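# Carry ball to opposite cup, restore frame on rests

## Task

Transfer the ball into the cup that sits on the other post, and return the frame to its proper spot so that it rests on its supports.

## Robot and tools

ROBOTS. Three identical i2rt Big YAM arms: arm1, arm2, arm3. Each has six revolute joints, a two-finger gripper and a wrist camera. Feet (base_link, scene frame, metres; each foot faces its own +x): arm1 at x=+1.453 y=+0.001 z=+0.802, quat_wxyz=(+0.014, +0.006, +0.004, -1.000); arm2 at x=-0.723 y=+1.256 z=+0.793, quat_wxyz=(+0.876, -0.005, -0.006, -0.483); arm3 at x=-0.733 y=-1.253 z=+0.780, quat_wxyz=(+0.875, -0.001, +0.002, +0.484). Reach is about 1.0 m from the joint 1 axis. Cameras: arm1_cam_wrist, arm2_cam_wrist, arm3_cam_wrist (on the hands) and cam_high, cam_low (fixed in the room); images are 896x504, with calibration (K, distortion, T_world_to_cam) supplied beforehand and accurate only to a few millimetres or degrees.

FRAMES. One scene frame for everything: origin on the floor, +z up, metres. The hand point lies between the finger pads, roughly 1 cm back from the tips; the fingers point along the hand's +z and open along its y. Quaternions are written w, x, y, z. Printed hand positions may be a little off, worse when the arm is stretched.

JOINTS (absolute targets, radians; tolerance for done in brackets): joint1_rad -2.879..2.879 (±0.045), yaw about the foot, positive counter-clockwise from above, 0 = along the foot's +x. joint2_rad 0..3.141 (±0.14), shoulder, 0 = upper arm back and level, positive lifts it up then forward. joint3_rad 0..3.019 (±0.09), elbow, 0 = folded, positive opens. joint4_rad -1.692..1.57 (±0.055), hand pitch, positive tips fingers up. joint5_rad -1.57..1.57 (±0.03), sideways swing, positive to the arm's right. joint6_rad -2.094..2.094 (±0.035), roll, positive clockwise viewed from behind the hand. gripper_m 0..0.093 (±0.003), fingertip gap in metres, about 50 to 64 N per pad.

TOOL move. Optional keys arm1, arm2, arm3 and cameras. Each arm key holds that arm's own part; an arm not named gets nothing new (and may keep pushing toward its old target). An arm part may hold: "joints" (an object of absolute targets by joint name, any subset); "min_time_s" (0.1 to 8 s, the shortest duration for that arm's joint motions, only alongside joints); "target" (one list of seven numbers [x, y, z, qw, qx, qy, qz], an absolute hand pose in the scene frame, metres, reached by a straight path starting from the current hand_target); "speed" (0.002 to 0.5 m/s top path speed, default 0.25, turning capped at twice that in rad/s; only valid with target). With a target, joints may contain only gripper_m. All motions in one call start at once; all hand paths of a call finish together, paced by the slowest. Paths take 0.5 to 10 s and an action never exceeds 15 s. Each control step clips the path pose to 100 mm and 20 degrees of the measured hand, then solves damped IK, favouring position; expect errors of a centimetre or more, overshoot of speed near full stretch, and wide swings for joint moves. Paths ignore obstacles and other arms. cameras: list from arm1_cam_wrist, arm2_cam_wrist, arm3_cam_wrist, cam_high, cam_low, or ["all"]; [] for none; omitted means all only for an empty call. A move with no arms returns full state, images and the scene number. Unknown keys make a call invalid; out-of-range values get it refused, and after a refusal (or a stop during or blocking a call) the remaining move, wait and finished_scene calls in that reply are skipped.

TOOL wait: seconds (0 to 10), optional cameras. Commands nothing; returns state. TOOL zoom_image: camera plus region [x0, y0, x1, y1] in pixels of that camera's latest image, top-left origin, at most 504 by 504. TOOL finished_scene: scene (1 or 2); final, call nothing after it in the same reply; the goal must hold with the robots left alone.

RESULTS. "pictures" gives image order; images may lag the state slightly. "move: arm1 done; arm2 time_out" summarises each moved arm. "as last shown" lists unnamed arms, whose status lines read "not commanded" and other lines are repeated from before. joint_status / hand_status: done; off_target (resting short, possibly still pushing); time_out (each joint keeps a nearby target and keeps pushing; send its reported position to relax it; a loaded joint may sink); not_followed (a safety check withheld it, via "joint command not followed" or "pose unreachable"; grippers still act). on_its_own lists uncommanded behaviour; "held at" is the current target, not the reading. hand_target is the hand pose at the held joint targets. Joint velocities are in joint order (rad/s, gripper m/s); "within noise" means still. Torques (N m, arm joints only) include gravity and offsets; joints 3 and 4 wrap at ±28. Gripper: gripping a hard object reads up to 0.005 narrower (some up to 0.002 wider) than the object; shut on nothing reads 0.000 to 0.003; in air about 0.003 wider than the true gap. Full force sets in about 0.005 below the touch reading; release by commanding well above the reading.

HEAT. Pushing, holding loads or stretching heats motors. MOTOR HOT appears from 85 °C; at 100 °C an OVER-TEMPERATURE FAULT drops that arm for 30 to 60 s or more, with keys reading limit_stop_at_motor_heat (resend targets afterward).

AVOID. Any hard press between two robots (including one gripper closing on another's fingers) ends the scene in failure; the anti-collision check can be late and lets fingers, gripper housings and wrist cameras touch. Arms do not stop on contact and can push hard. Do not knock objects off the work area or floor, drop parts, release moving parts, slam, or hit fixed or heavy items. Loose objects may get occasional small shoves. While replies are being composed the scene keeps running with the last commands held.

Each tool is called after "Emit:" as name(argument=value, ...) on one line, values as JSON.

## Session

Emit:
move()

Scene clock: 0.00 s.
Joint torques (N m): no reading
Motor temperatures (°C): arm1=[31 26 28 24 27 28 25] | arm2=[25 27 26 27 26 23 28] | arm3=[29 27 23 27 27 27 26]
Heat: arm1: hottest joint1_rad 31 °C; arm2: hottest gripper 28 °C; arm3: hottest joint1_rad 29 °C.
Joint velocities: within noise
arm1.joint_positions: joint1_rad=+0.203 joint2_rad=+0.622 joint3_rad=+1.315 joint4_rad=-1.336 joint5_rad=-0.046 joint6_rad=+0.438 gripper_m=+0.09396
arm1.joint_status: not commanded
arm1.hand: x=+1.2095 y=-0.0675 z=+1.3001 quat_wxyz=(-0.162, -0.893, +0.081, +0.411) (m; scene frame)
arm1.hand_target: x=+1.2108 y=-0.0673 z=+1.3148 quat_wxyz=(-0.166, -0.886, +0.080, +0.425) (m; scene frame)
arm1.hand_status: not commanded
arm2.joint_positions: joint1_rad=+0.406 joint2_rad=+0.626 joint3_rad=+1.396 joint4_rad=-1.288 joint5_rad=-0.244 joint6_rad=-0.216 gripper_m=+0.09396
arm2.joint_status: not commanded
arm2.hand: x=-0.5051 y=+1.1628 z=+1.3490 quat_wxyz=(-0.503, -0.101, -0.852, +0.108) (m; scene frame)
arm2.hand_target: x=-0.5076 y=+1.1646 z=+1.3599 quat_wxyz=(-0.512, -0.099, -0.846, +0.113) (m; scene frame)
arm2.hand_status: not commanded
arm3.joint_positions: joint1_rad=-0.063 joint2_rad=+0.628 joint3_rad=+1.351 joint4_rad=-1.201 joint5_rad=-0.068 joint6_rad=-0.044 gripper_m=+0.09396
arm3.joint_status: not commanded
arm3.hand: x=-0.5885 y=-1.0324 z=+1.3255 quat_wxyz=(-0.453, +0.423, -0.743, -0.253) (m; scene frame)
arm3.hand_target: x=-0.5903 y=-1.0348 z=+1.3395 quat_wxyz=(-0.465, +0.419, -0.736, -0.258) (m; scene frame)
arm3.hand_status: not commanded
pictures: arm1_cam_wrist, arm2_cam_wrist, arm3_cam_wrist, cam_high, cam_low

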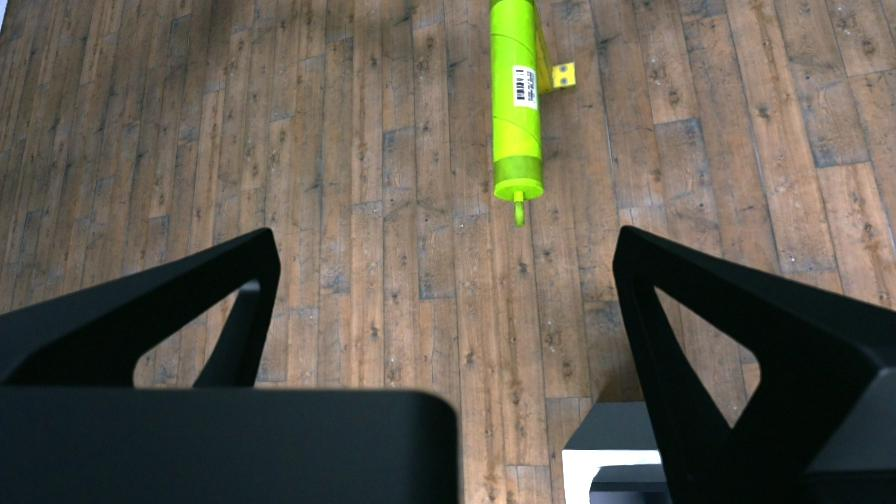

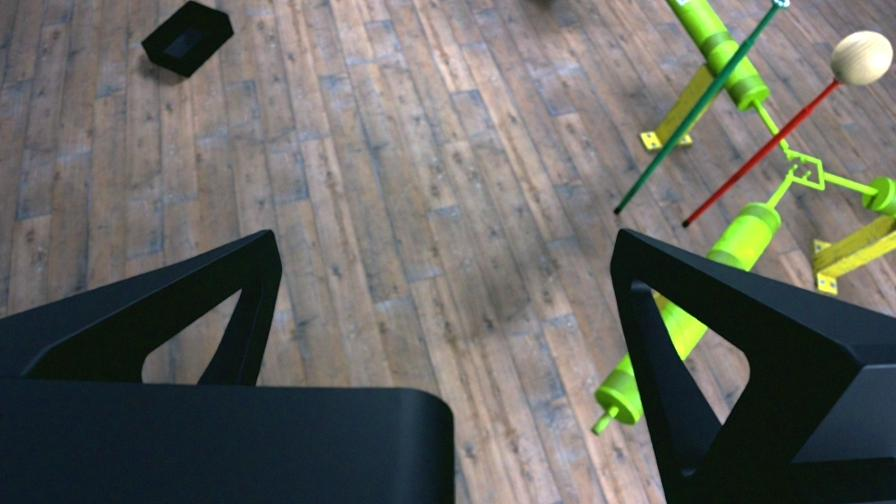

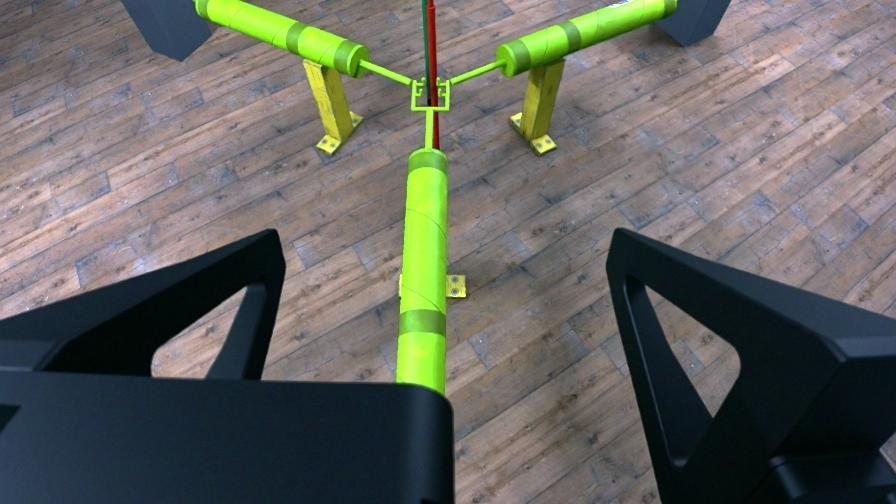

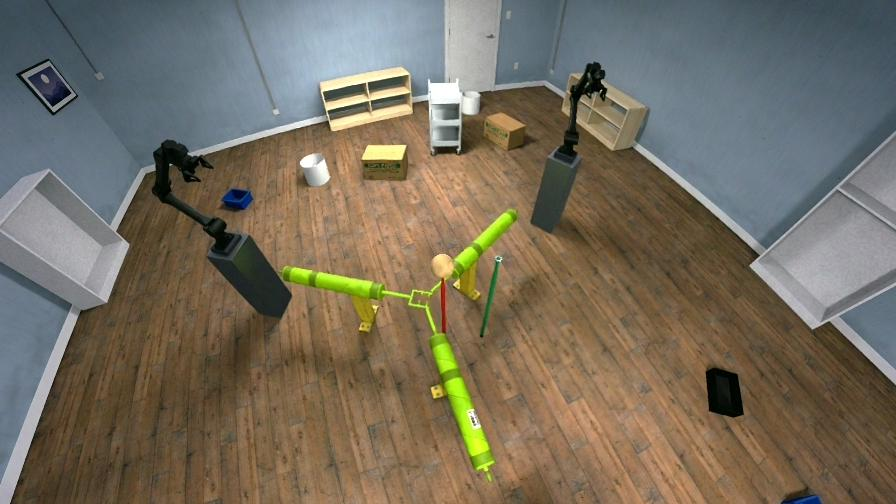

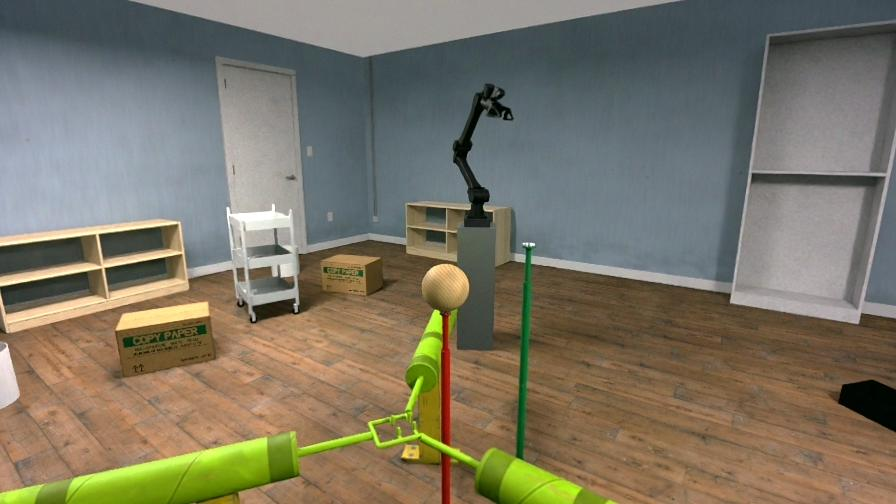

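Emit:
zoom_image(camera="cam_high", region=[350, 220, 530, 360])

Emit:
zoom_image(camera="cam_low", region=[340, 230, 560, 500])

Emit:
zoom_image(camera="arm2_cam_wrist", region=[590, 0, 896, 440])

Emit:
zoom_image(camera="arm3_cam_wrist", region=[300, 0, 600, 180])

Emit:
zoom_image(camera="cam_high", region=[260, 200, 540, 500])

Scaled by 2.800 from the camera's 896x504 image, which has a finer 1280x720 frame.

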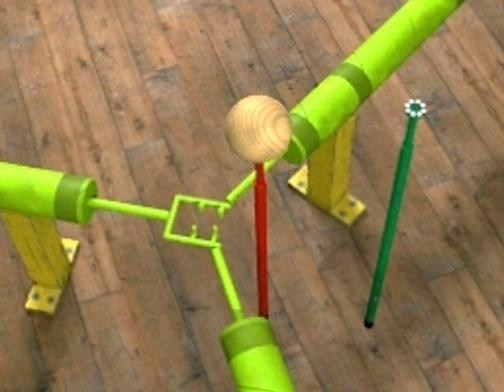

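Scaled by 1.867 from the camera's 896x504 image, which has a finer 1280x720 frame.

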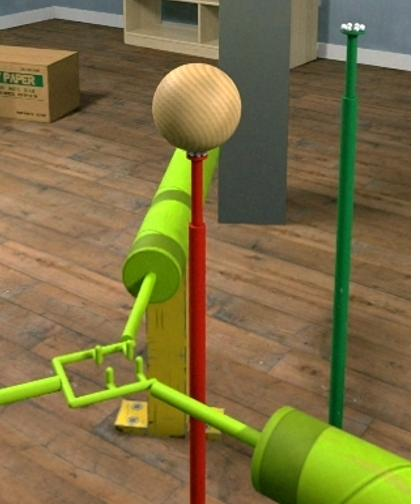

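Scaled by 1.145 from the camera's 896x504 image, which has a finer 1280x720 frame.

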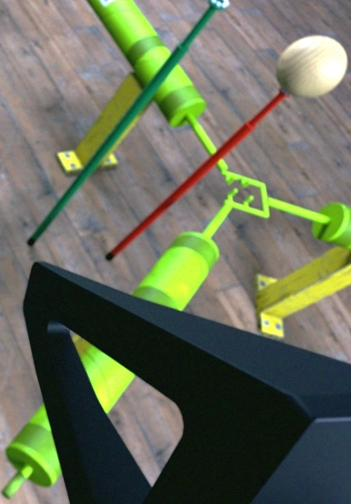

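Scaled by 1.680 from the camera's 896x504 image, which has a finer 1280x720 frame.

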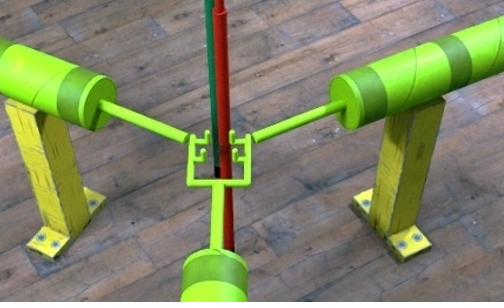

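Scaled by 1.680 from the camera's 896x504 image, which has a finer 1280x720 frame.

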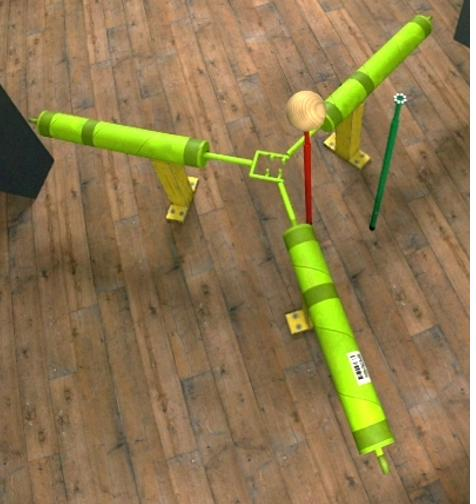

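Emit:
zoom_image(camera="arm1_cam_wrist", region=[440, 0, 640, 240])

Emit:
zoom_image(camera="arm2_cam_wrist", region=[560, 320, 680, 450])

Emit:
zoom_image(camera="cam_high", region=[440, 430, 540, 500])

Emit:
zoom_image(camera="cam_high", region=[250, 220, 350, 330])

Scaled by 2.100 from the camera's 896x504 image, which has a finer 1280x720 frame.

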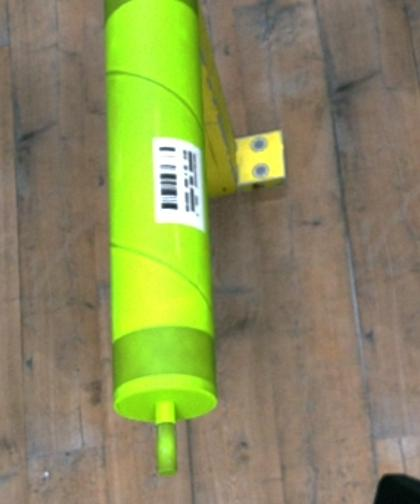

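Scaled by 3.877 from the camera's 896x504 image, which has a finer 1280x720 frame.

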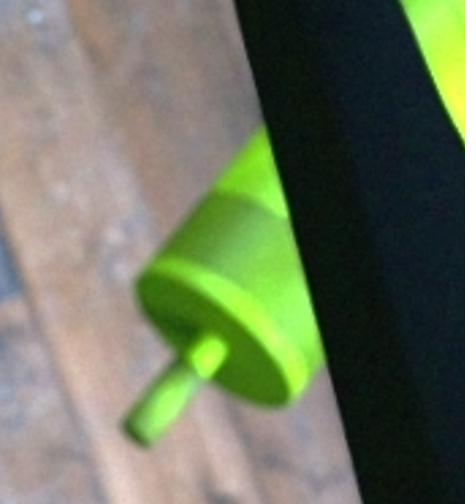

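Scaled by 5.040 from the camera's 896x504 image, which has a finer 1280x720 frame.

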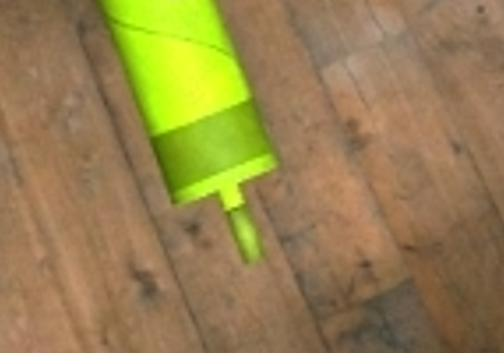

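Scaled by 4.582 from the camera's 896x504 image, which has a finer 1280x720 frame.

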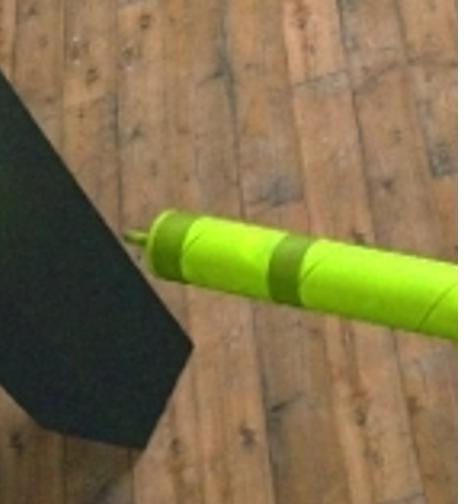

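Emit:
move(arm1={"target":[0.95,-0.214,0.68,0.0045,-0.9658,0.0169,0.2588]}, arm2={"target":[-0.53,0.745,0.68,0.2195,0.5118,0.8191,-0.1371]}, arm3={"target":[-0.62,-1.0,0.68,0.1526,-0.4699,0.8655,0.0828]}, cameras=["all"])

Scene clock: 106.87 s.
Joint torques (N m): arm1=[0.38 -15.91 6.63 1.78 0.32 0.12] | arm2=[0.38 -14.62 6.56 1.13 -0.08 0.12] | arm3=[0.5 -4.31 4.68 1.66 0.06 0.11]
Motor temperatures (°C): arm1=[31 26 39 25 27 27 24] | arm2=[25 28 37 27 25 22 27] | arm3=[28 27 36 27 25 26 25]
Heat: arm1: hottest joint3_rad 39 °C; arm2: hottest joint3_rad 37 °C; arm3: hottest joint3_rad 36 °C.
move: arm1 off_target; arm2 off_target; arm3 off_target
Joint velocities: within noise
arm1.joint_positions: joint1_rad=+0.441 joint2_rad=+2.041 joint3_rad=+0.930 joint4_rad=-0.031 joint5_rad=+0.244 joint6_rad=+0.468 gripper_m=+0.09396
arm1.joint_status: not commanded
arm1.hand: x=+0.9677 y=-0.1976 z=+0.6683 quat_wxyz=(+0.015, -0.971, +0.024, +0.236) (m; scene frame)
arm1.hand_target: x=+0.9507 y=-0.2138 z=+0.6807 quat_wxyz=(+0.004, -0.966, +0.017, +0.259) (m; scene frame)
arm1.hand_status: off_target (0.027 m and 3.0 deg from the pose sent, 0.688 m and 28.2 deg at the start)
arm2.joint_positions: joint1_rad=-0.210 joint2_rad=+2.016 joint3_rad=+0.897 joint4_rad=+0.031 joint5_rad=-0.056 joint6_rad=-0.109 gripper_m=+0.09396
arm2.joint_status: not commanded
arm2.hand: x=-0.5312 y=+0.7622 z=+0.6817 quat_wxyz=(-0.212, -0.504, -0.827, +0.130) (m; scene frame)
arm2.hand_target: x=-0.5302 y=+0.7456 z=+0.6804 quat_wxyz=(-0.220, -0.512, -0.819, +0.137) (m; scene frame)
arm2.hand_status: off_target (0.017 m and 1.8 deg from the pose sent, 0.789 m and 58.0 deg at the start)
arm3.joint_positions: joint1_rad=+0.177 joint2_rad=+1.592 joint3_rad=+0.253 joint4_rad=+0.095 joint5_rad=+0.071 joint6_rad=+0.179 gripper_m=+0.09396
arm3.joint_status: not commanded
arm3.hand: x=-0.6228 y=-1.0125 z=+0.6799 quat_wxyz=(-0.146, +0.472, -0.866, -0.075) (m; scene frame)
arm3.hand_target: x=-0.6201 y=-1.0002 z=+0.6805 quat_wxyz=(-0.153, +0.470, -0.865, -0.083) (m; scene frame)
arm3.hand_status: off_target (0.013 m and 1.2 deg from the pose sent, 0.647 m and 42.6 deg at the start)
pictures: arm1_cam_wrist, arm2_cam_wrist, arm3_cam_wrist, cam_high, cam_low
camera_calibration:
arm1_cam_wrist: T_world_to_cam=[[0.0565458, 0.997564, 0.0408529, 0.113167], [0.985999, -0.0622259, 0.154707, -1.06864], [0.156872, 0.0315329, -0.987115, 0.640561], [0, 0, 0, 1]] pos_world=[0.946796, -0.199587, 0.793012]
arm2_cam_wrist: T_world_to_cam=[[-0.891255, -0.453481, 0.0044583, -0.132344], [-0.450106, 0.885738, 0.113454, -0.984952], [-0.0553981, 0.0991098, -0.993533, 0.697867], [0, 0, 0, 1]] pos_world=[-0.522625, 0.743229, 0.80569]
arm3_cam_wrist: T_world_to_cam=[[0.84343, -0.537196, 0.00680715, -0.0235155], [-0.514167, -0.803469, 0.300118, -1.33572], [-0.155753, -0.256629, -0.953878, 0.419544], [0, 0, 0, 1]] pos_world=[-0.601603, -0.978173, 0.801227]

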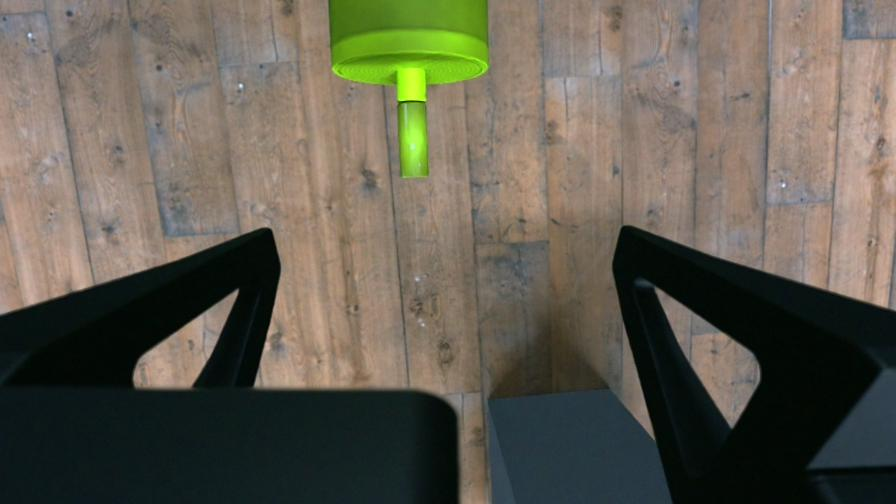

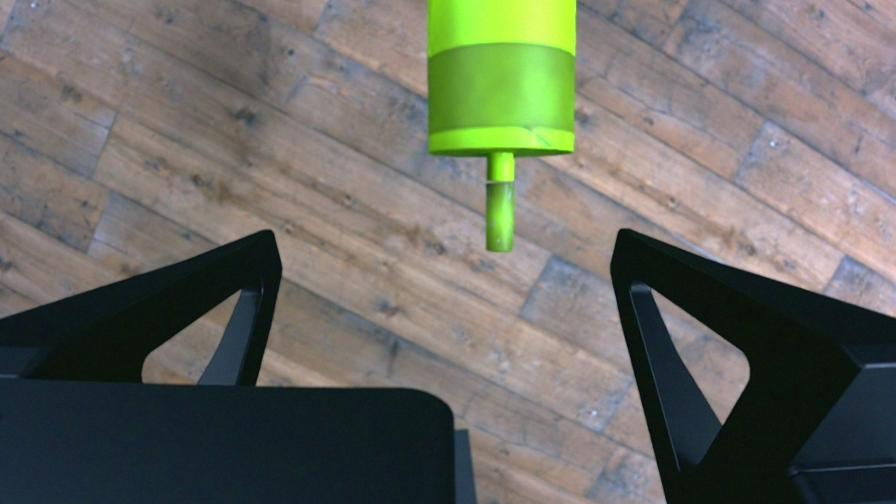

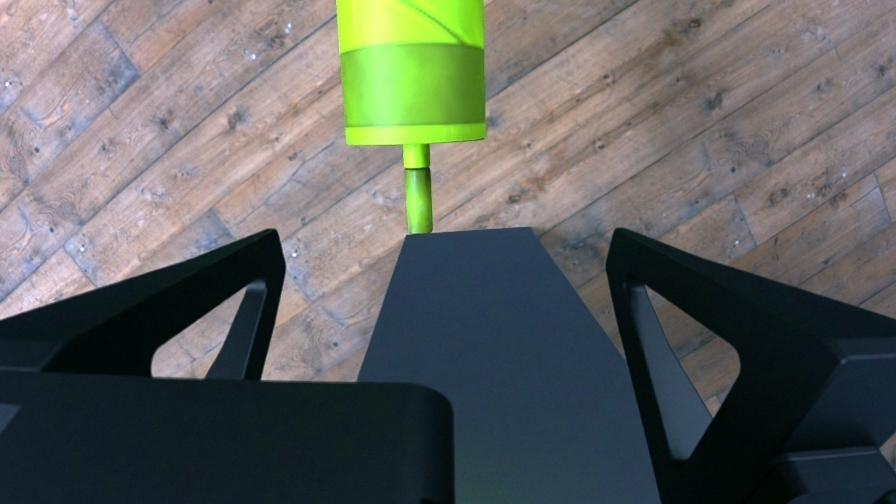

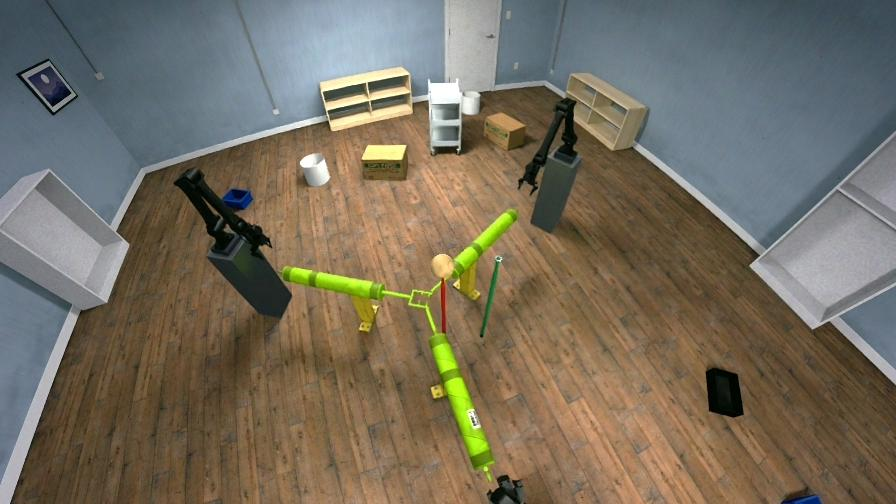

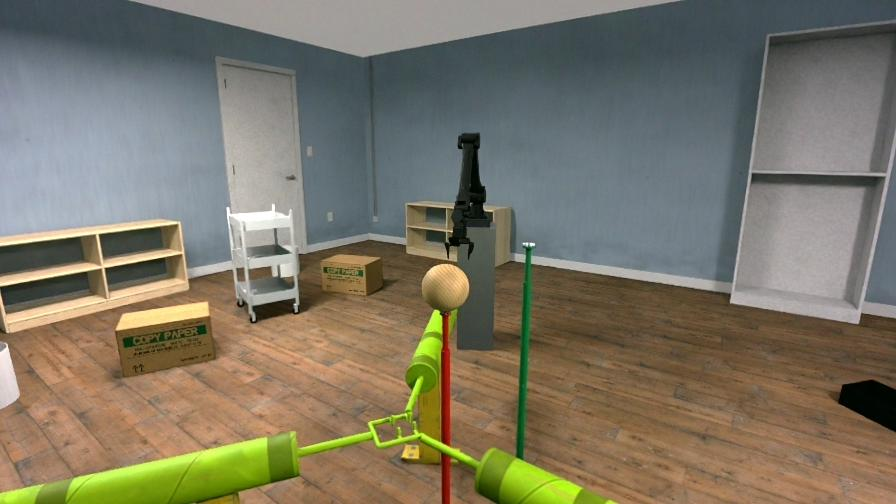

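Emit:
move(arm1={"target":[0.908,-0.2218,0.545,0.0045,-0.9761,0.0204,0.2164],"speed":0.2}, arm2={"target":[-0.5608,0.7225,0.535,0.1848,0.5080,0.8338,-0.1126]}, arm3={"target":[-0.649,-1.011,0.535,0.1524,-0.4714,0.8647,0.0831]}, cameras=["arm1_cam_wrist","arm2_cam_wrist","arm3_cam_wrist"])

Scene clock: 152.73 s.
Joint torques (N m): arm1=[-2.02 -19.14 5.38 1.29 0.02 0.06] | arm2=[0.56 -16.97 4.46 1.02 -0.29 -0.17] | arm3=[0.73 -7.3 -2.97 1.73 0.26 0.1]
Motor temperatures (°C): arm1=[31 31 36 24 26 26 24] | arm2=[25 32 35 27 24 22 26] | arm3=[28 27 30 27 25 26 24]
Heat: arm1: hottest joint3_rad 36 °C; arm2: hottest joint3_rad 35 °C; arm3: hottest joint3_rad 30 °C.
move: arm1 off_target; arm2 off_target; arm3 done
Joint velocities: within noise
arm1.joint_positions: joint1_rad=+0.433 joint2_rad=+2.418 joint3_rad=+1.206 joint4_rad=+0.012 joint5_rad=+0.201 joint6_rad=+0.464 gripper_m=+0.09396
arm1.joint_status: not commanded
arm1.hand: x=+0.9269 y=-0.2207 z=+0.5381 quat_wxyz=(+0.011, -0.979, +0.019, +0.202) (m; scene frame)
arm1.hand_target: x=+0.9085 y=-0.2215 z=+0.5454 quat_wxyz=(+0.005, -0.976, +0.020, +0.216) (m; scene frame)
arm1.hand_status: off_target (0.020 m and 1.8 deg from the pose sent, 0.139 m and 2.7 deg at the start)
arm2.joint_positions: joint1_rad=-0.287 joint2_rad=+2.397 joint3_rad=+1.099 joint4_rad=+0.130 joint5_rad=-0.083 joint6_rad=-0.175 gripper_m=+0.09396
arm2.joint_status: not commanded
arm2.hand: x=-0.5595 y=+0.7304 z=+0.5436 quat_wxyz=(-0.182, -0.512, -0.832, +0.109) (m; scene frame)
arm2.hand_target: x=-0.5609 y=+0.7228 z=+0.5354 quat_wxyz=(-0.185, -0.508, -0.834, +0.113) (m; scene frame)
arm2.hand_status: off_target (0.012 m and 0.7 deg from the pose sent, 0.155 m and 3.8 deg at the start)
arm3.joint_positions: joint1_rad=+0.288 joint2_rad=+2.405 joint3_rad=+0.370 joint4_rad=+0.802 joint5_rad=+0.104 joint6_rad=+0.282 gripper_m=+0.09396
arm3.joint_status: not commanded
arm3.hand: x=-0.6467 y=-1.0098 z=+0.5383 quat_wxyz=(-0.152, +0.472, -0.864, -0.082) (m; scene frame)
arm3.hand_target: x=-0.6489 y=-1.0111 z=+0.5351 quat_wxyz=(-0.152, +0.471, -0.865, -0.083) (m; scene frame)
arm3.hand_status: done (0.004 m and 0.1 deg from the pose sent, 0.147 m and 1.2 deg at the start)
pictures: arm1_cam_wrist, arm2_cam_wrist, arm3_cam_wrist
camera_calibration:
arm1_cam_wrist: T_world_to_cam=[[0.0428597, 0.998423, 0.0362497, 0.159185], [0.973495, -0.0498933, 0.2232, -1.03227], [0.224657, 0.0257226, -0.974098, 0.44808], [0, 0, 0, 1]] pos_world=[0.897418, -0.221963, 0.661106]
arm2_cam_wrist: T_world_to_cam=[[-0.894168, -0.447721, -0.00308215, -0.173134], [-0.440277, 0.878009, 0.18777, -0.983089], [-0.0813623, 0.169255, -0.982208, 0.490314], [0, 0, 0, 1]] pos_world=[-0.547749, 0.702657, 0.665652]
arm3_cam_wrist: T_world_to_cam=[[0.845102, -0.534605, 0.000138077, 0.00642968], [-0.512883, -0.810691, 0.282368, -1.30026], [-0.150843, -0.238701, -0.959306, 0.305621], [0, 0, 0, 1]] pos_world=[-0.626215, -0.977723, 0.660336]

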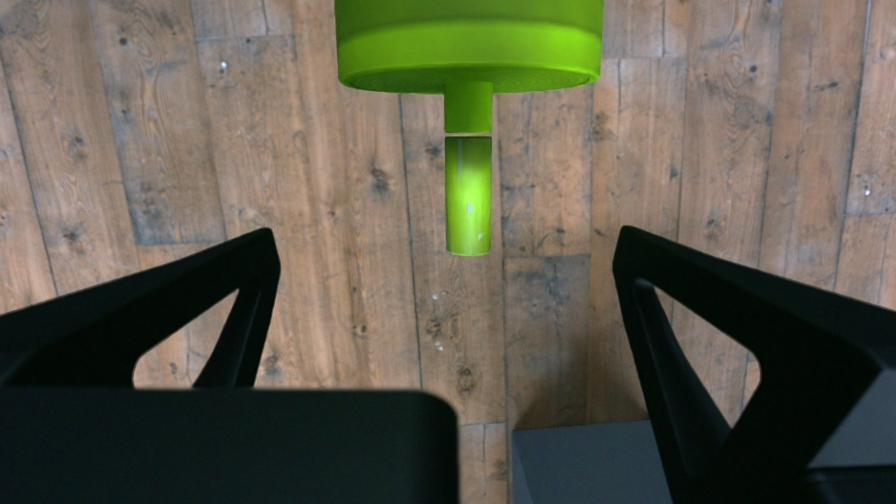

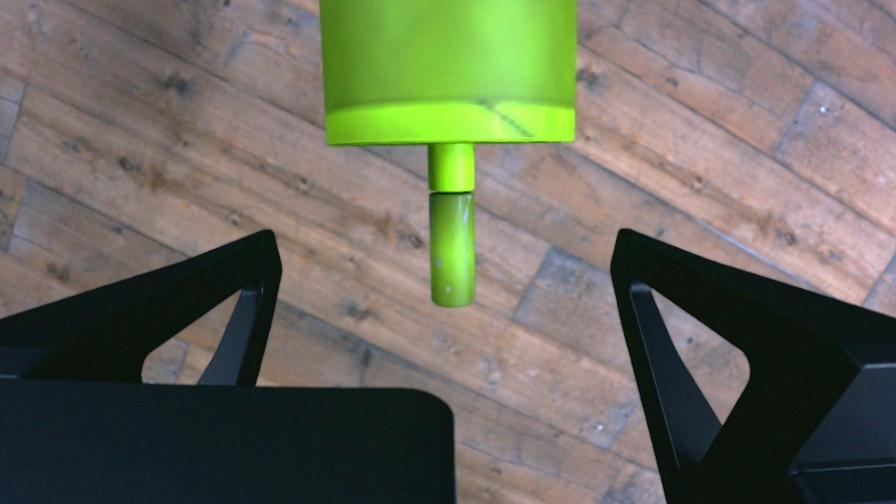

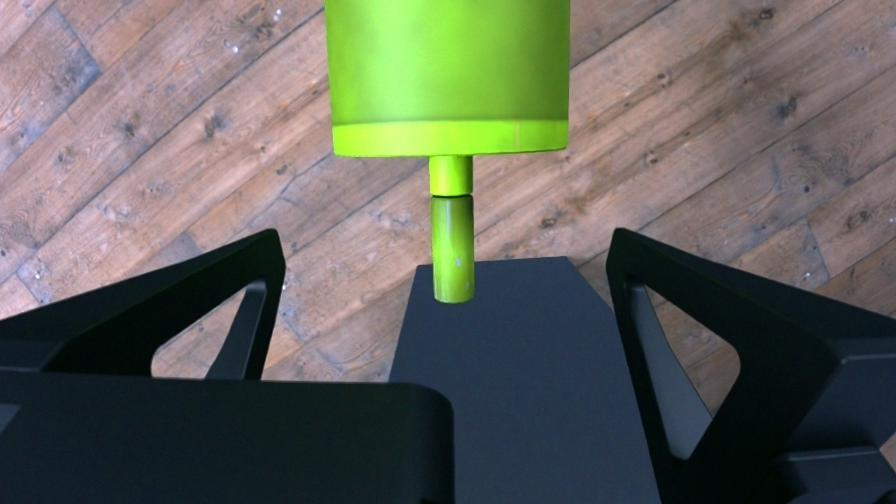

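Emit:
move(arm1={"target":[0.902,-0.2075,0.471,0.0045,-0.9761,0.0204,0.2164],"speed":0.15}, arm2={"target":[-0.567,0.7285,0.459,0.1848,0.5080,0.8338,-0.1126],"speed":0.15}, arm3={"target":[-0.6565,-1.027,0.462,0.1524,-0.4714,0.8647,0.0831],"speed":0.15}, cameras=["all"])

Scene clock: 169.70 s.
Joint torques (N m): arm1=[-1.85 -19.14 4.37 1.59 0.02 0.07] | arm2=[0.32 -17.61 3.19 1.09 -0.29 -0.17] | arm3=[0.73 -7.77 -4.59 1.69 0.27 0.12]
Motor temperatures (°C): arm1=[31 30 34 24 26 26 24] | arm2=[25 31 33 27 24 22 26] | arm3=[28 27 28 27 25 26 24]
Heat: arm1: hottest joint3_rad 34 °C; arm2: hottest joint3_rad 33 °C; arm3: hottest joint1_rad 28 °C.
move: arm1 off_target; arm2 done; arm3 done
Joint velocities: within noise
arm1.joint_positions: joint1_rad=+0.403 joint2_rad=+2.608 joint3_rad=+1.308 joint4_rad=+0.096 joint5_rad=+0.190 joint6_rad=+0.437 gripper_m=+0.09396
arm1.joint_status: not commanded
arm1.hand: x=+0.9227 y=-0.2054 z=+0.4615 quat_wxyz=(+0.013, -0.980, +0.019, +0.198) (m; scene frame)
arm1.hand_target: x=+0.9023 y=-0.2073 z=+0.4715 quat_wxyz=(+0.005, -0.976, +0.020, +0.217) (m; scene frame)
arm1.hand_status: off_target (0.023 m and 2.3 deg from the pose sent, 0.073 m and 1.8 deg at the start)
arm2.joint_positions: joint1_rad=-0.294 joint2_rad=+2.594 joint3_rad=+1.191 joint4_rad=+0.235 joint5_rad=-0.087 joint6_rad=-0.184 gripper_m=+0.09396
arm2.joint_status: not commanded
arm2.hand: x=-0.5637 y=+0.7333 z=+0.4673 quat_wxyz=(-0.182, -0.511, -0.833, +0.109) (m; scene frame)
arm2.hand_target: x=-0.5672 y=+0.7288 z=+0.4592 quat_wxyz=(-0.185, -0.508, -0.834, +0.113) (m; scene frame)
arm2.hand_status: done (0.010 m and 0.7 deg from the pose sent, 0.085 m and 0.7 deg at the start)
arm3.joint_positions: joint1_rad=+0.303 joint2_rad=+2.727 joint3_rad=+0.494 joint4_rad=+0.997 joint5_rad=+0.109 joint6_rad=+0.298 gripper_m=+0.09396
arm3.joint_status: not commanded
arm3.hand: x=-0.6540 y=-1.0249 z=+0.4647 quat_wxyz=(-0.152, +0.472, -0.865, -0.082) (m; scene frame)
arm3.hand_target: x=-0.6565 y=-1.0271 z=+0.4621 quat_wxyz=(-0.152, +0.471, -0.865, -0.083) (m; scene frame)
arm3.hand_status: done (0.004 m and 0.1 deg from the pose sent, 0.079 m and 0.1 deg at the start)
pictures: arm1_cam_wrist, arm2_cam_wrist, arm3_cam_wrist, cam_high, cam_low
camera_calibration:
arm1_cam_wrist: T_world_to_cam=[[0.0439389, 0.998237, 0.0399073, 0.144187], [0.971492, -0.0520084, 0.231296, -1.01259], [0.232964, 0.0286068, -0.972065, 0.366086], [0, 0, 0, 1]] pos_world=[0.892106, -0.207069, 0.584313]
arm2_cam_wrist: T_world_to_cam=[[-0.893173, -0.449704, -0.00270111, -0.173964], [-0.442182, 0.877106, 0.187509, -0.97346], [-0.0819543, 0.168672, -0.982259, 0.414647], [0, 0, 0, 1]] pos_world=[-0.551844, 0.705656, 0.589353]
arm3_cam_wrist: T_world_to_cam=[[0.844704, -0.535234, 0.000124641, 0.00363568], [-0.513331, -0.81007, 0.283336, -1.29557], [-0.15155, -0.239399, -0.959021, 0.229042], [0, 0, 0, 1]] pos_world=[-0.633414, -0.992721, 0.586736]

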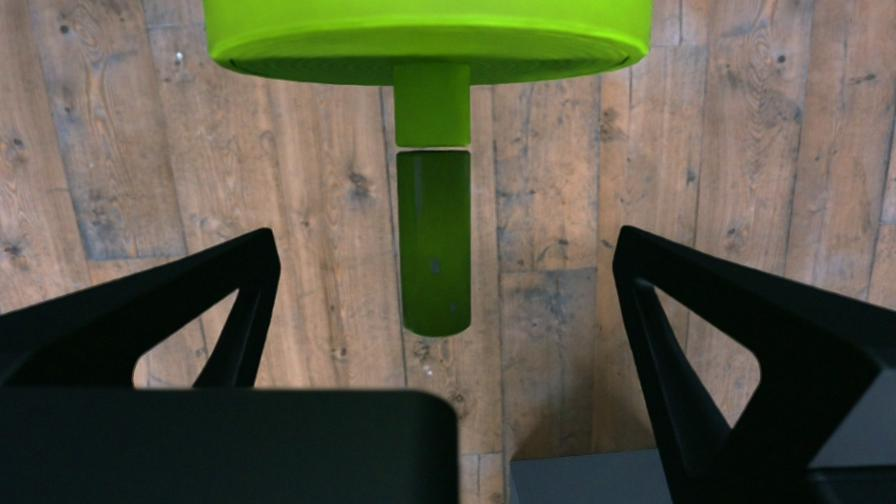

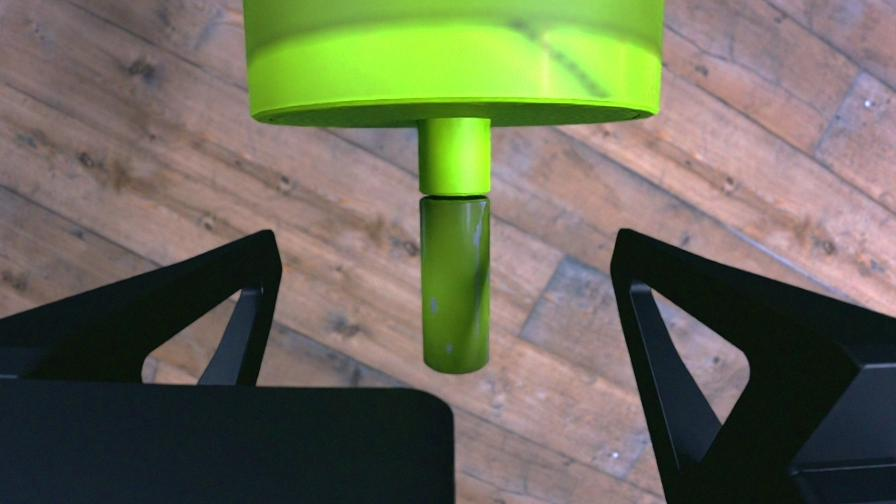

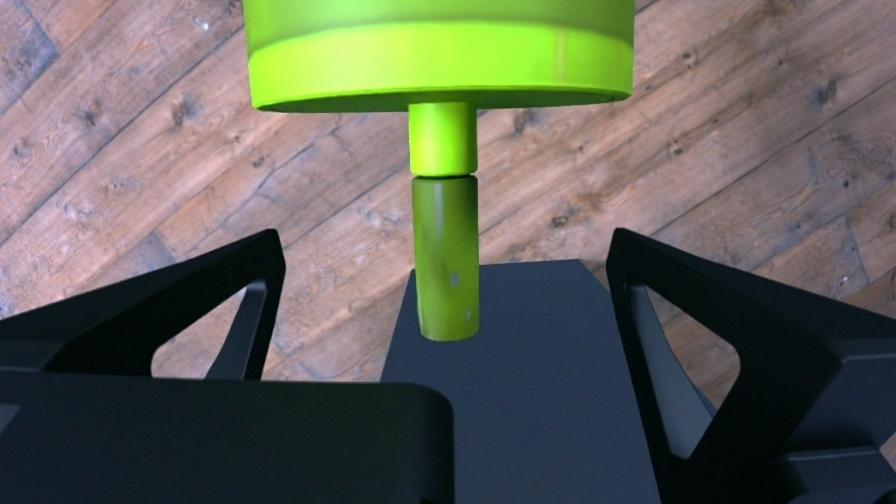

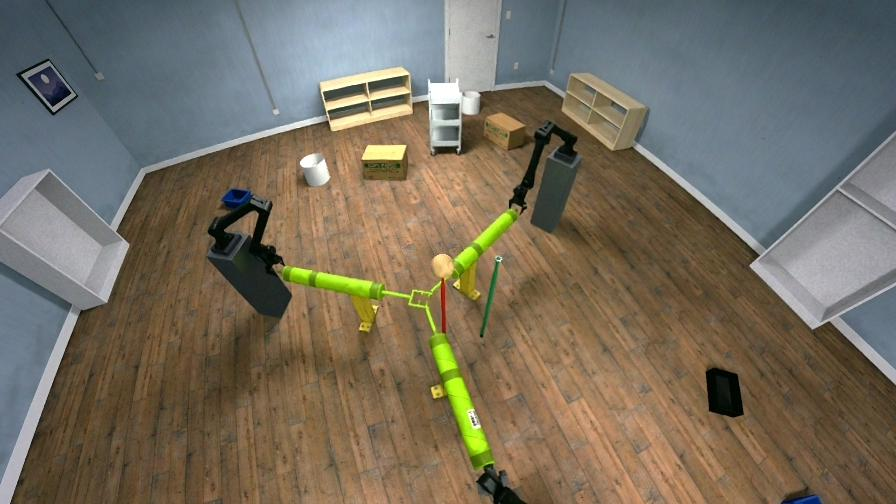

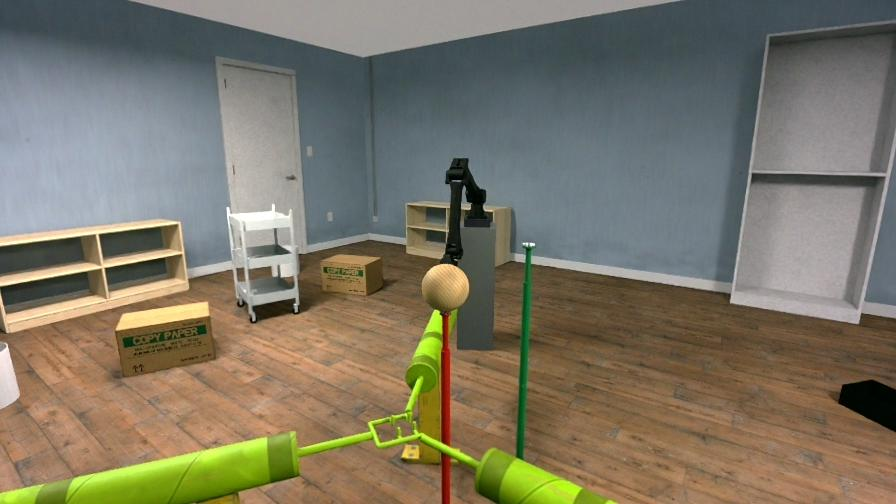

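Emit:
move(arm1={"joints":{"gripper_m":0.006}}, arm2={"joints":{"gripper_m":0.006}}, arm3={"joints":{"gripper_m":0.006}}, cameras=["arm1_cam_wrist","arm2_cam_wrist","arm3_cam_wrist"])

Scene clock: 176.27 s.
Joint torques (N m): arm1=[-1.9 -19.72 4.26 1.55 0.27 0.07] | arm2=[0.56 -16.97 3.3 1.13 -0.05 -0.16] | arm3=[0.73 -7.77 -4.6 1.65 0.17 0.11]
Motor temperatures (°C): arm1=[31 32 33 24 26 26 24] | arm2=[25 31 32 27 24 22 26] | arm3=[28 27 28 27 25 26 24]
Heat: arm1: hottest joint3_rad 33 °C; arm2: hottest joint3_rad 32 °C; arm3: hottest joint1_rad 28 °C.
move: arm1 off_target; arm2 done; arm3 done
Joint velocities: arm1=[within noise] | arm2=[-0.024 -0.024 -0.012 0.012 -0.037 0.007 -0.019] | arm3=[within noise]
arm1.joint_positions: joint1_rad=+0.403 joint2_rad=+2.608 joint3_rad=+1.309 joint4_rad=+0.097 joint5_rad=+0.183 joint6_rad=+0.435 gripper_m=+0.01595
arm1.joint_status: gripper_m off_target (ended at +0.01598, target +0.00600)
arm1.hand: x=+0.9226 y=-0.2067 z=+0.4615 quat_wxyz=(+0.009, -0.980, +0.018, +0.198) (m; scene frame)
arm1.hand_target: x=+0.9025 y=-0.2072 z=+0.4714 quat_wxyz=(+0.005, -0.976, +0.020, +0.216) (m; scene frame)
arm1.hand_status: not commanded
arm2.joint_positions: joint1_rad=-0.298 joint2_rad=+2.587 joint3_rad=+1.191 joint4_rad=+0.236 joint5_rad=-0.093 joint6_rad=-0.185 gripper_m=+0.00725
arm2.joint_status: all done
arm2.hand: x=-0.5635 y=+0.7297 z=+0.4713 quat_wxyz=(-0.187, -0.511, -0.832, +0.109) (m; scene frame)
arm2.hand_target: x=-0.5671 y=+0.7287 z=+0.4593 quat_wxyz=(-0.185, -0.508, -0.834, +0.113) (m; scene frame)
arm2.hand_status: not commanded
arm3.joint_positions: joint1_rad=+0.304 joint2_rad=+2.727 joint3_rad=+0.495 joint4_rad=+0.997 joint5_rad=+0.111 joint6_rad=+0.298 gripper_m=+0.00612
arm3.joint_status: all done
arm3.hand: x=-0.6537 y=-1.0247 z=+0.4647 quat_wxyz=(-0.153, +0.471, -0.865, -0.082) (m; scene frame)
arm3.hand_target: x=-0.6565 y=-1.0270 z=+0.4621 quat_wxyz=(-0.152, +0.472, -0.865, -0.083) (m; scene frame)
arm3.hand_status: not commanded
pictures: arm1_cam_wrist, arm2_cam_wrist, arm3_cam_wrist
camera_calibration:
arm1_cam_wrist: T_world_to_cam=[[0.0400317, 0.998618, 0.0340417, 0.151877], [0.97137, -0.0468787, 0.232901, -1.01218], [0.234175, 0.0237436, -0.971904, 0.363876], [0, 0, 0, 1]] pos_world=[0.891908, -0.207756, 0.58422]
arm2_cam_wrist: T_world_to_cam=[[-0.893041, -0.449928, -0.00649748, -0.173352], [-0.44374, 0.878181, 0.178584, -0.968418], [-0.0746438, 0.162366, -0.983903, 0.428646], [0, 0, 0, 1]] pos_world=[-0.552541, 0.702854, 0.593564]
arm3_cam_wrist: T_world_to_cam=[[0.844316, -0.535842, 0.00168729, 0.00184289], [-0.514489, -0.809783, 0.282051, -1.29513], [-0.149769, -0.239008, -0.959398, 0.230817], [0, 0, 0, 1]] pos_world=[-0.633319, -0.992622, 0.586736]

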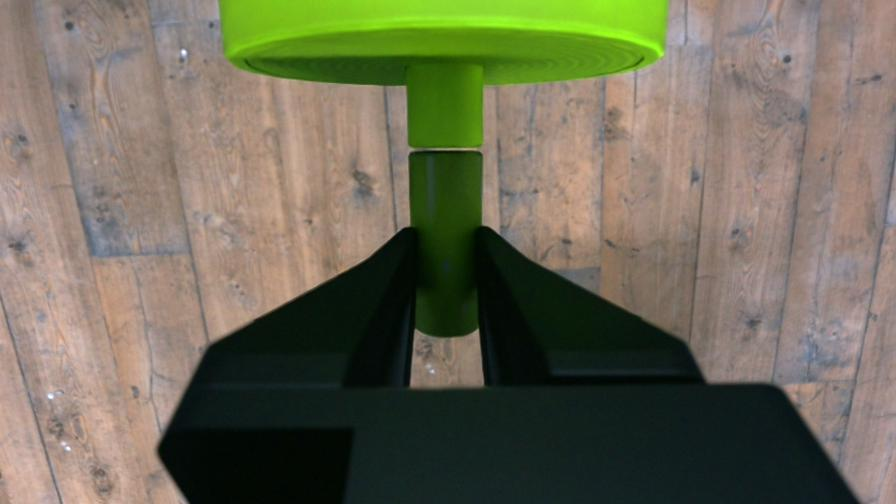

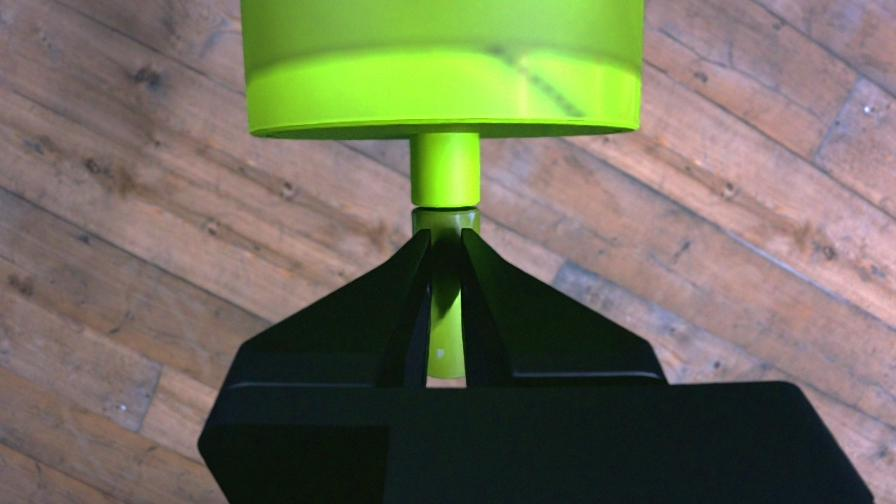

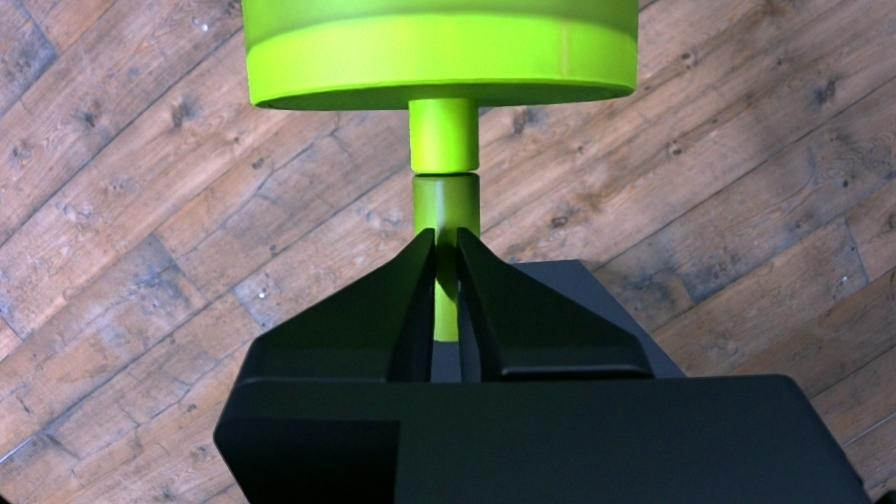

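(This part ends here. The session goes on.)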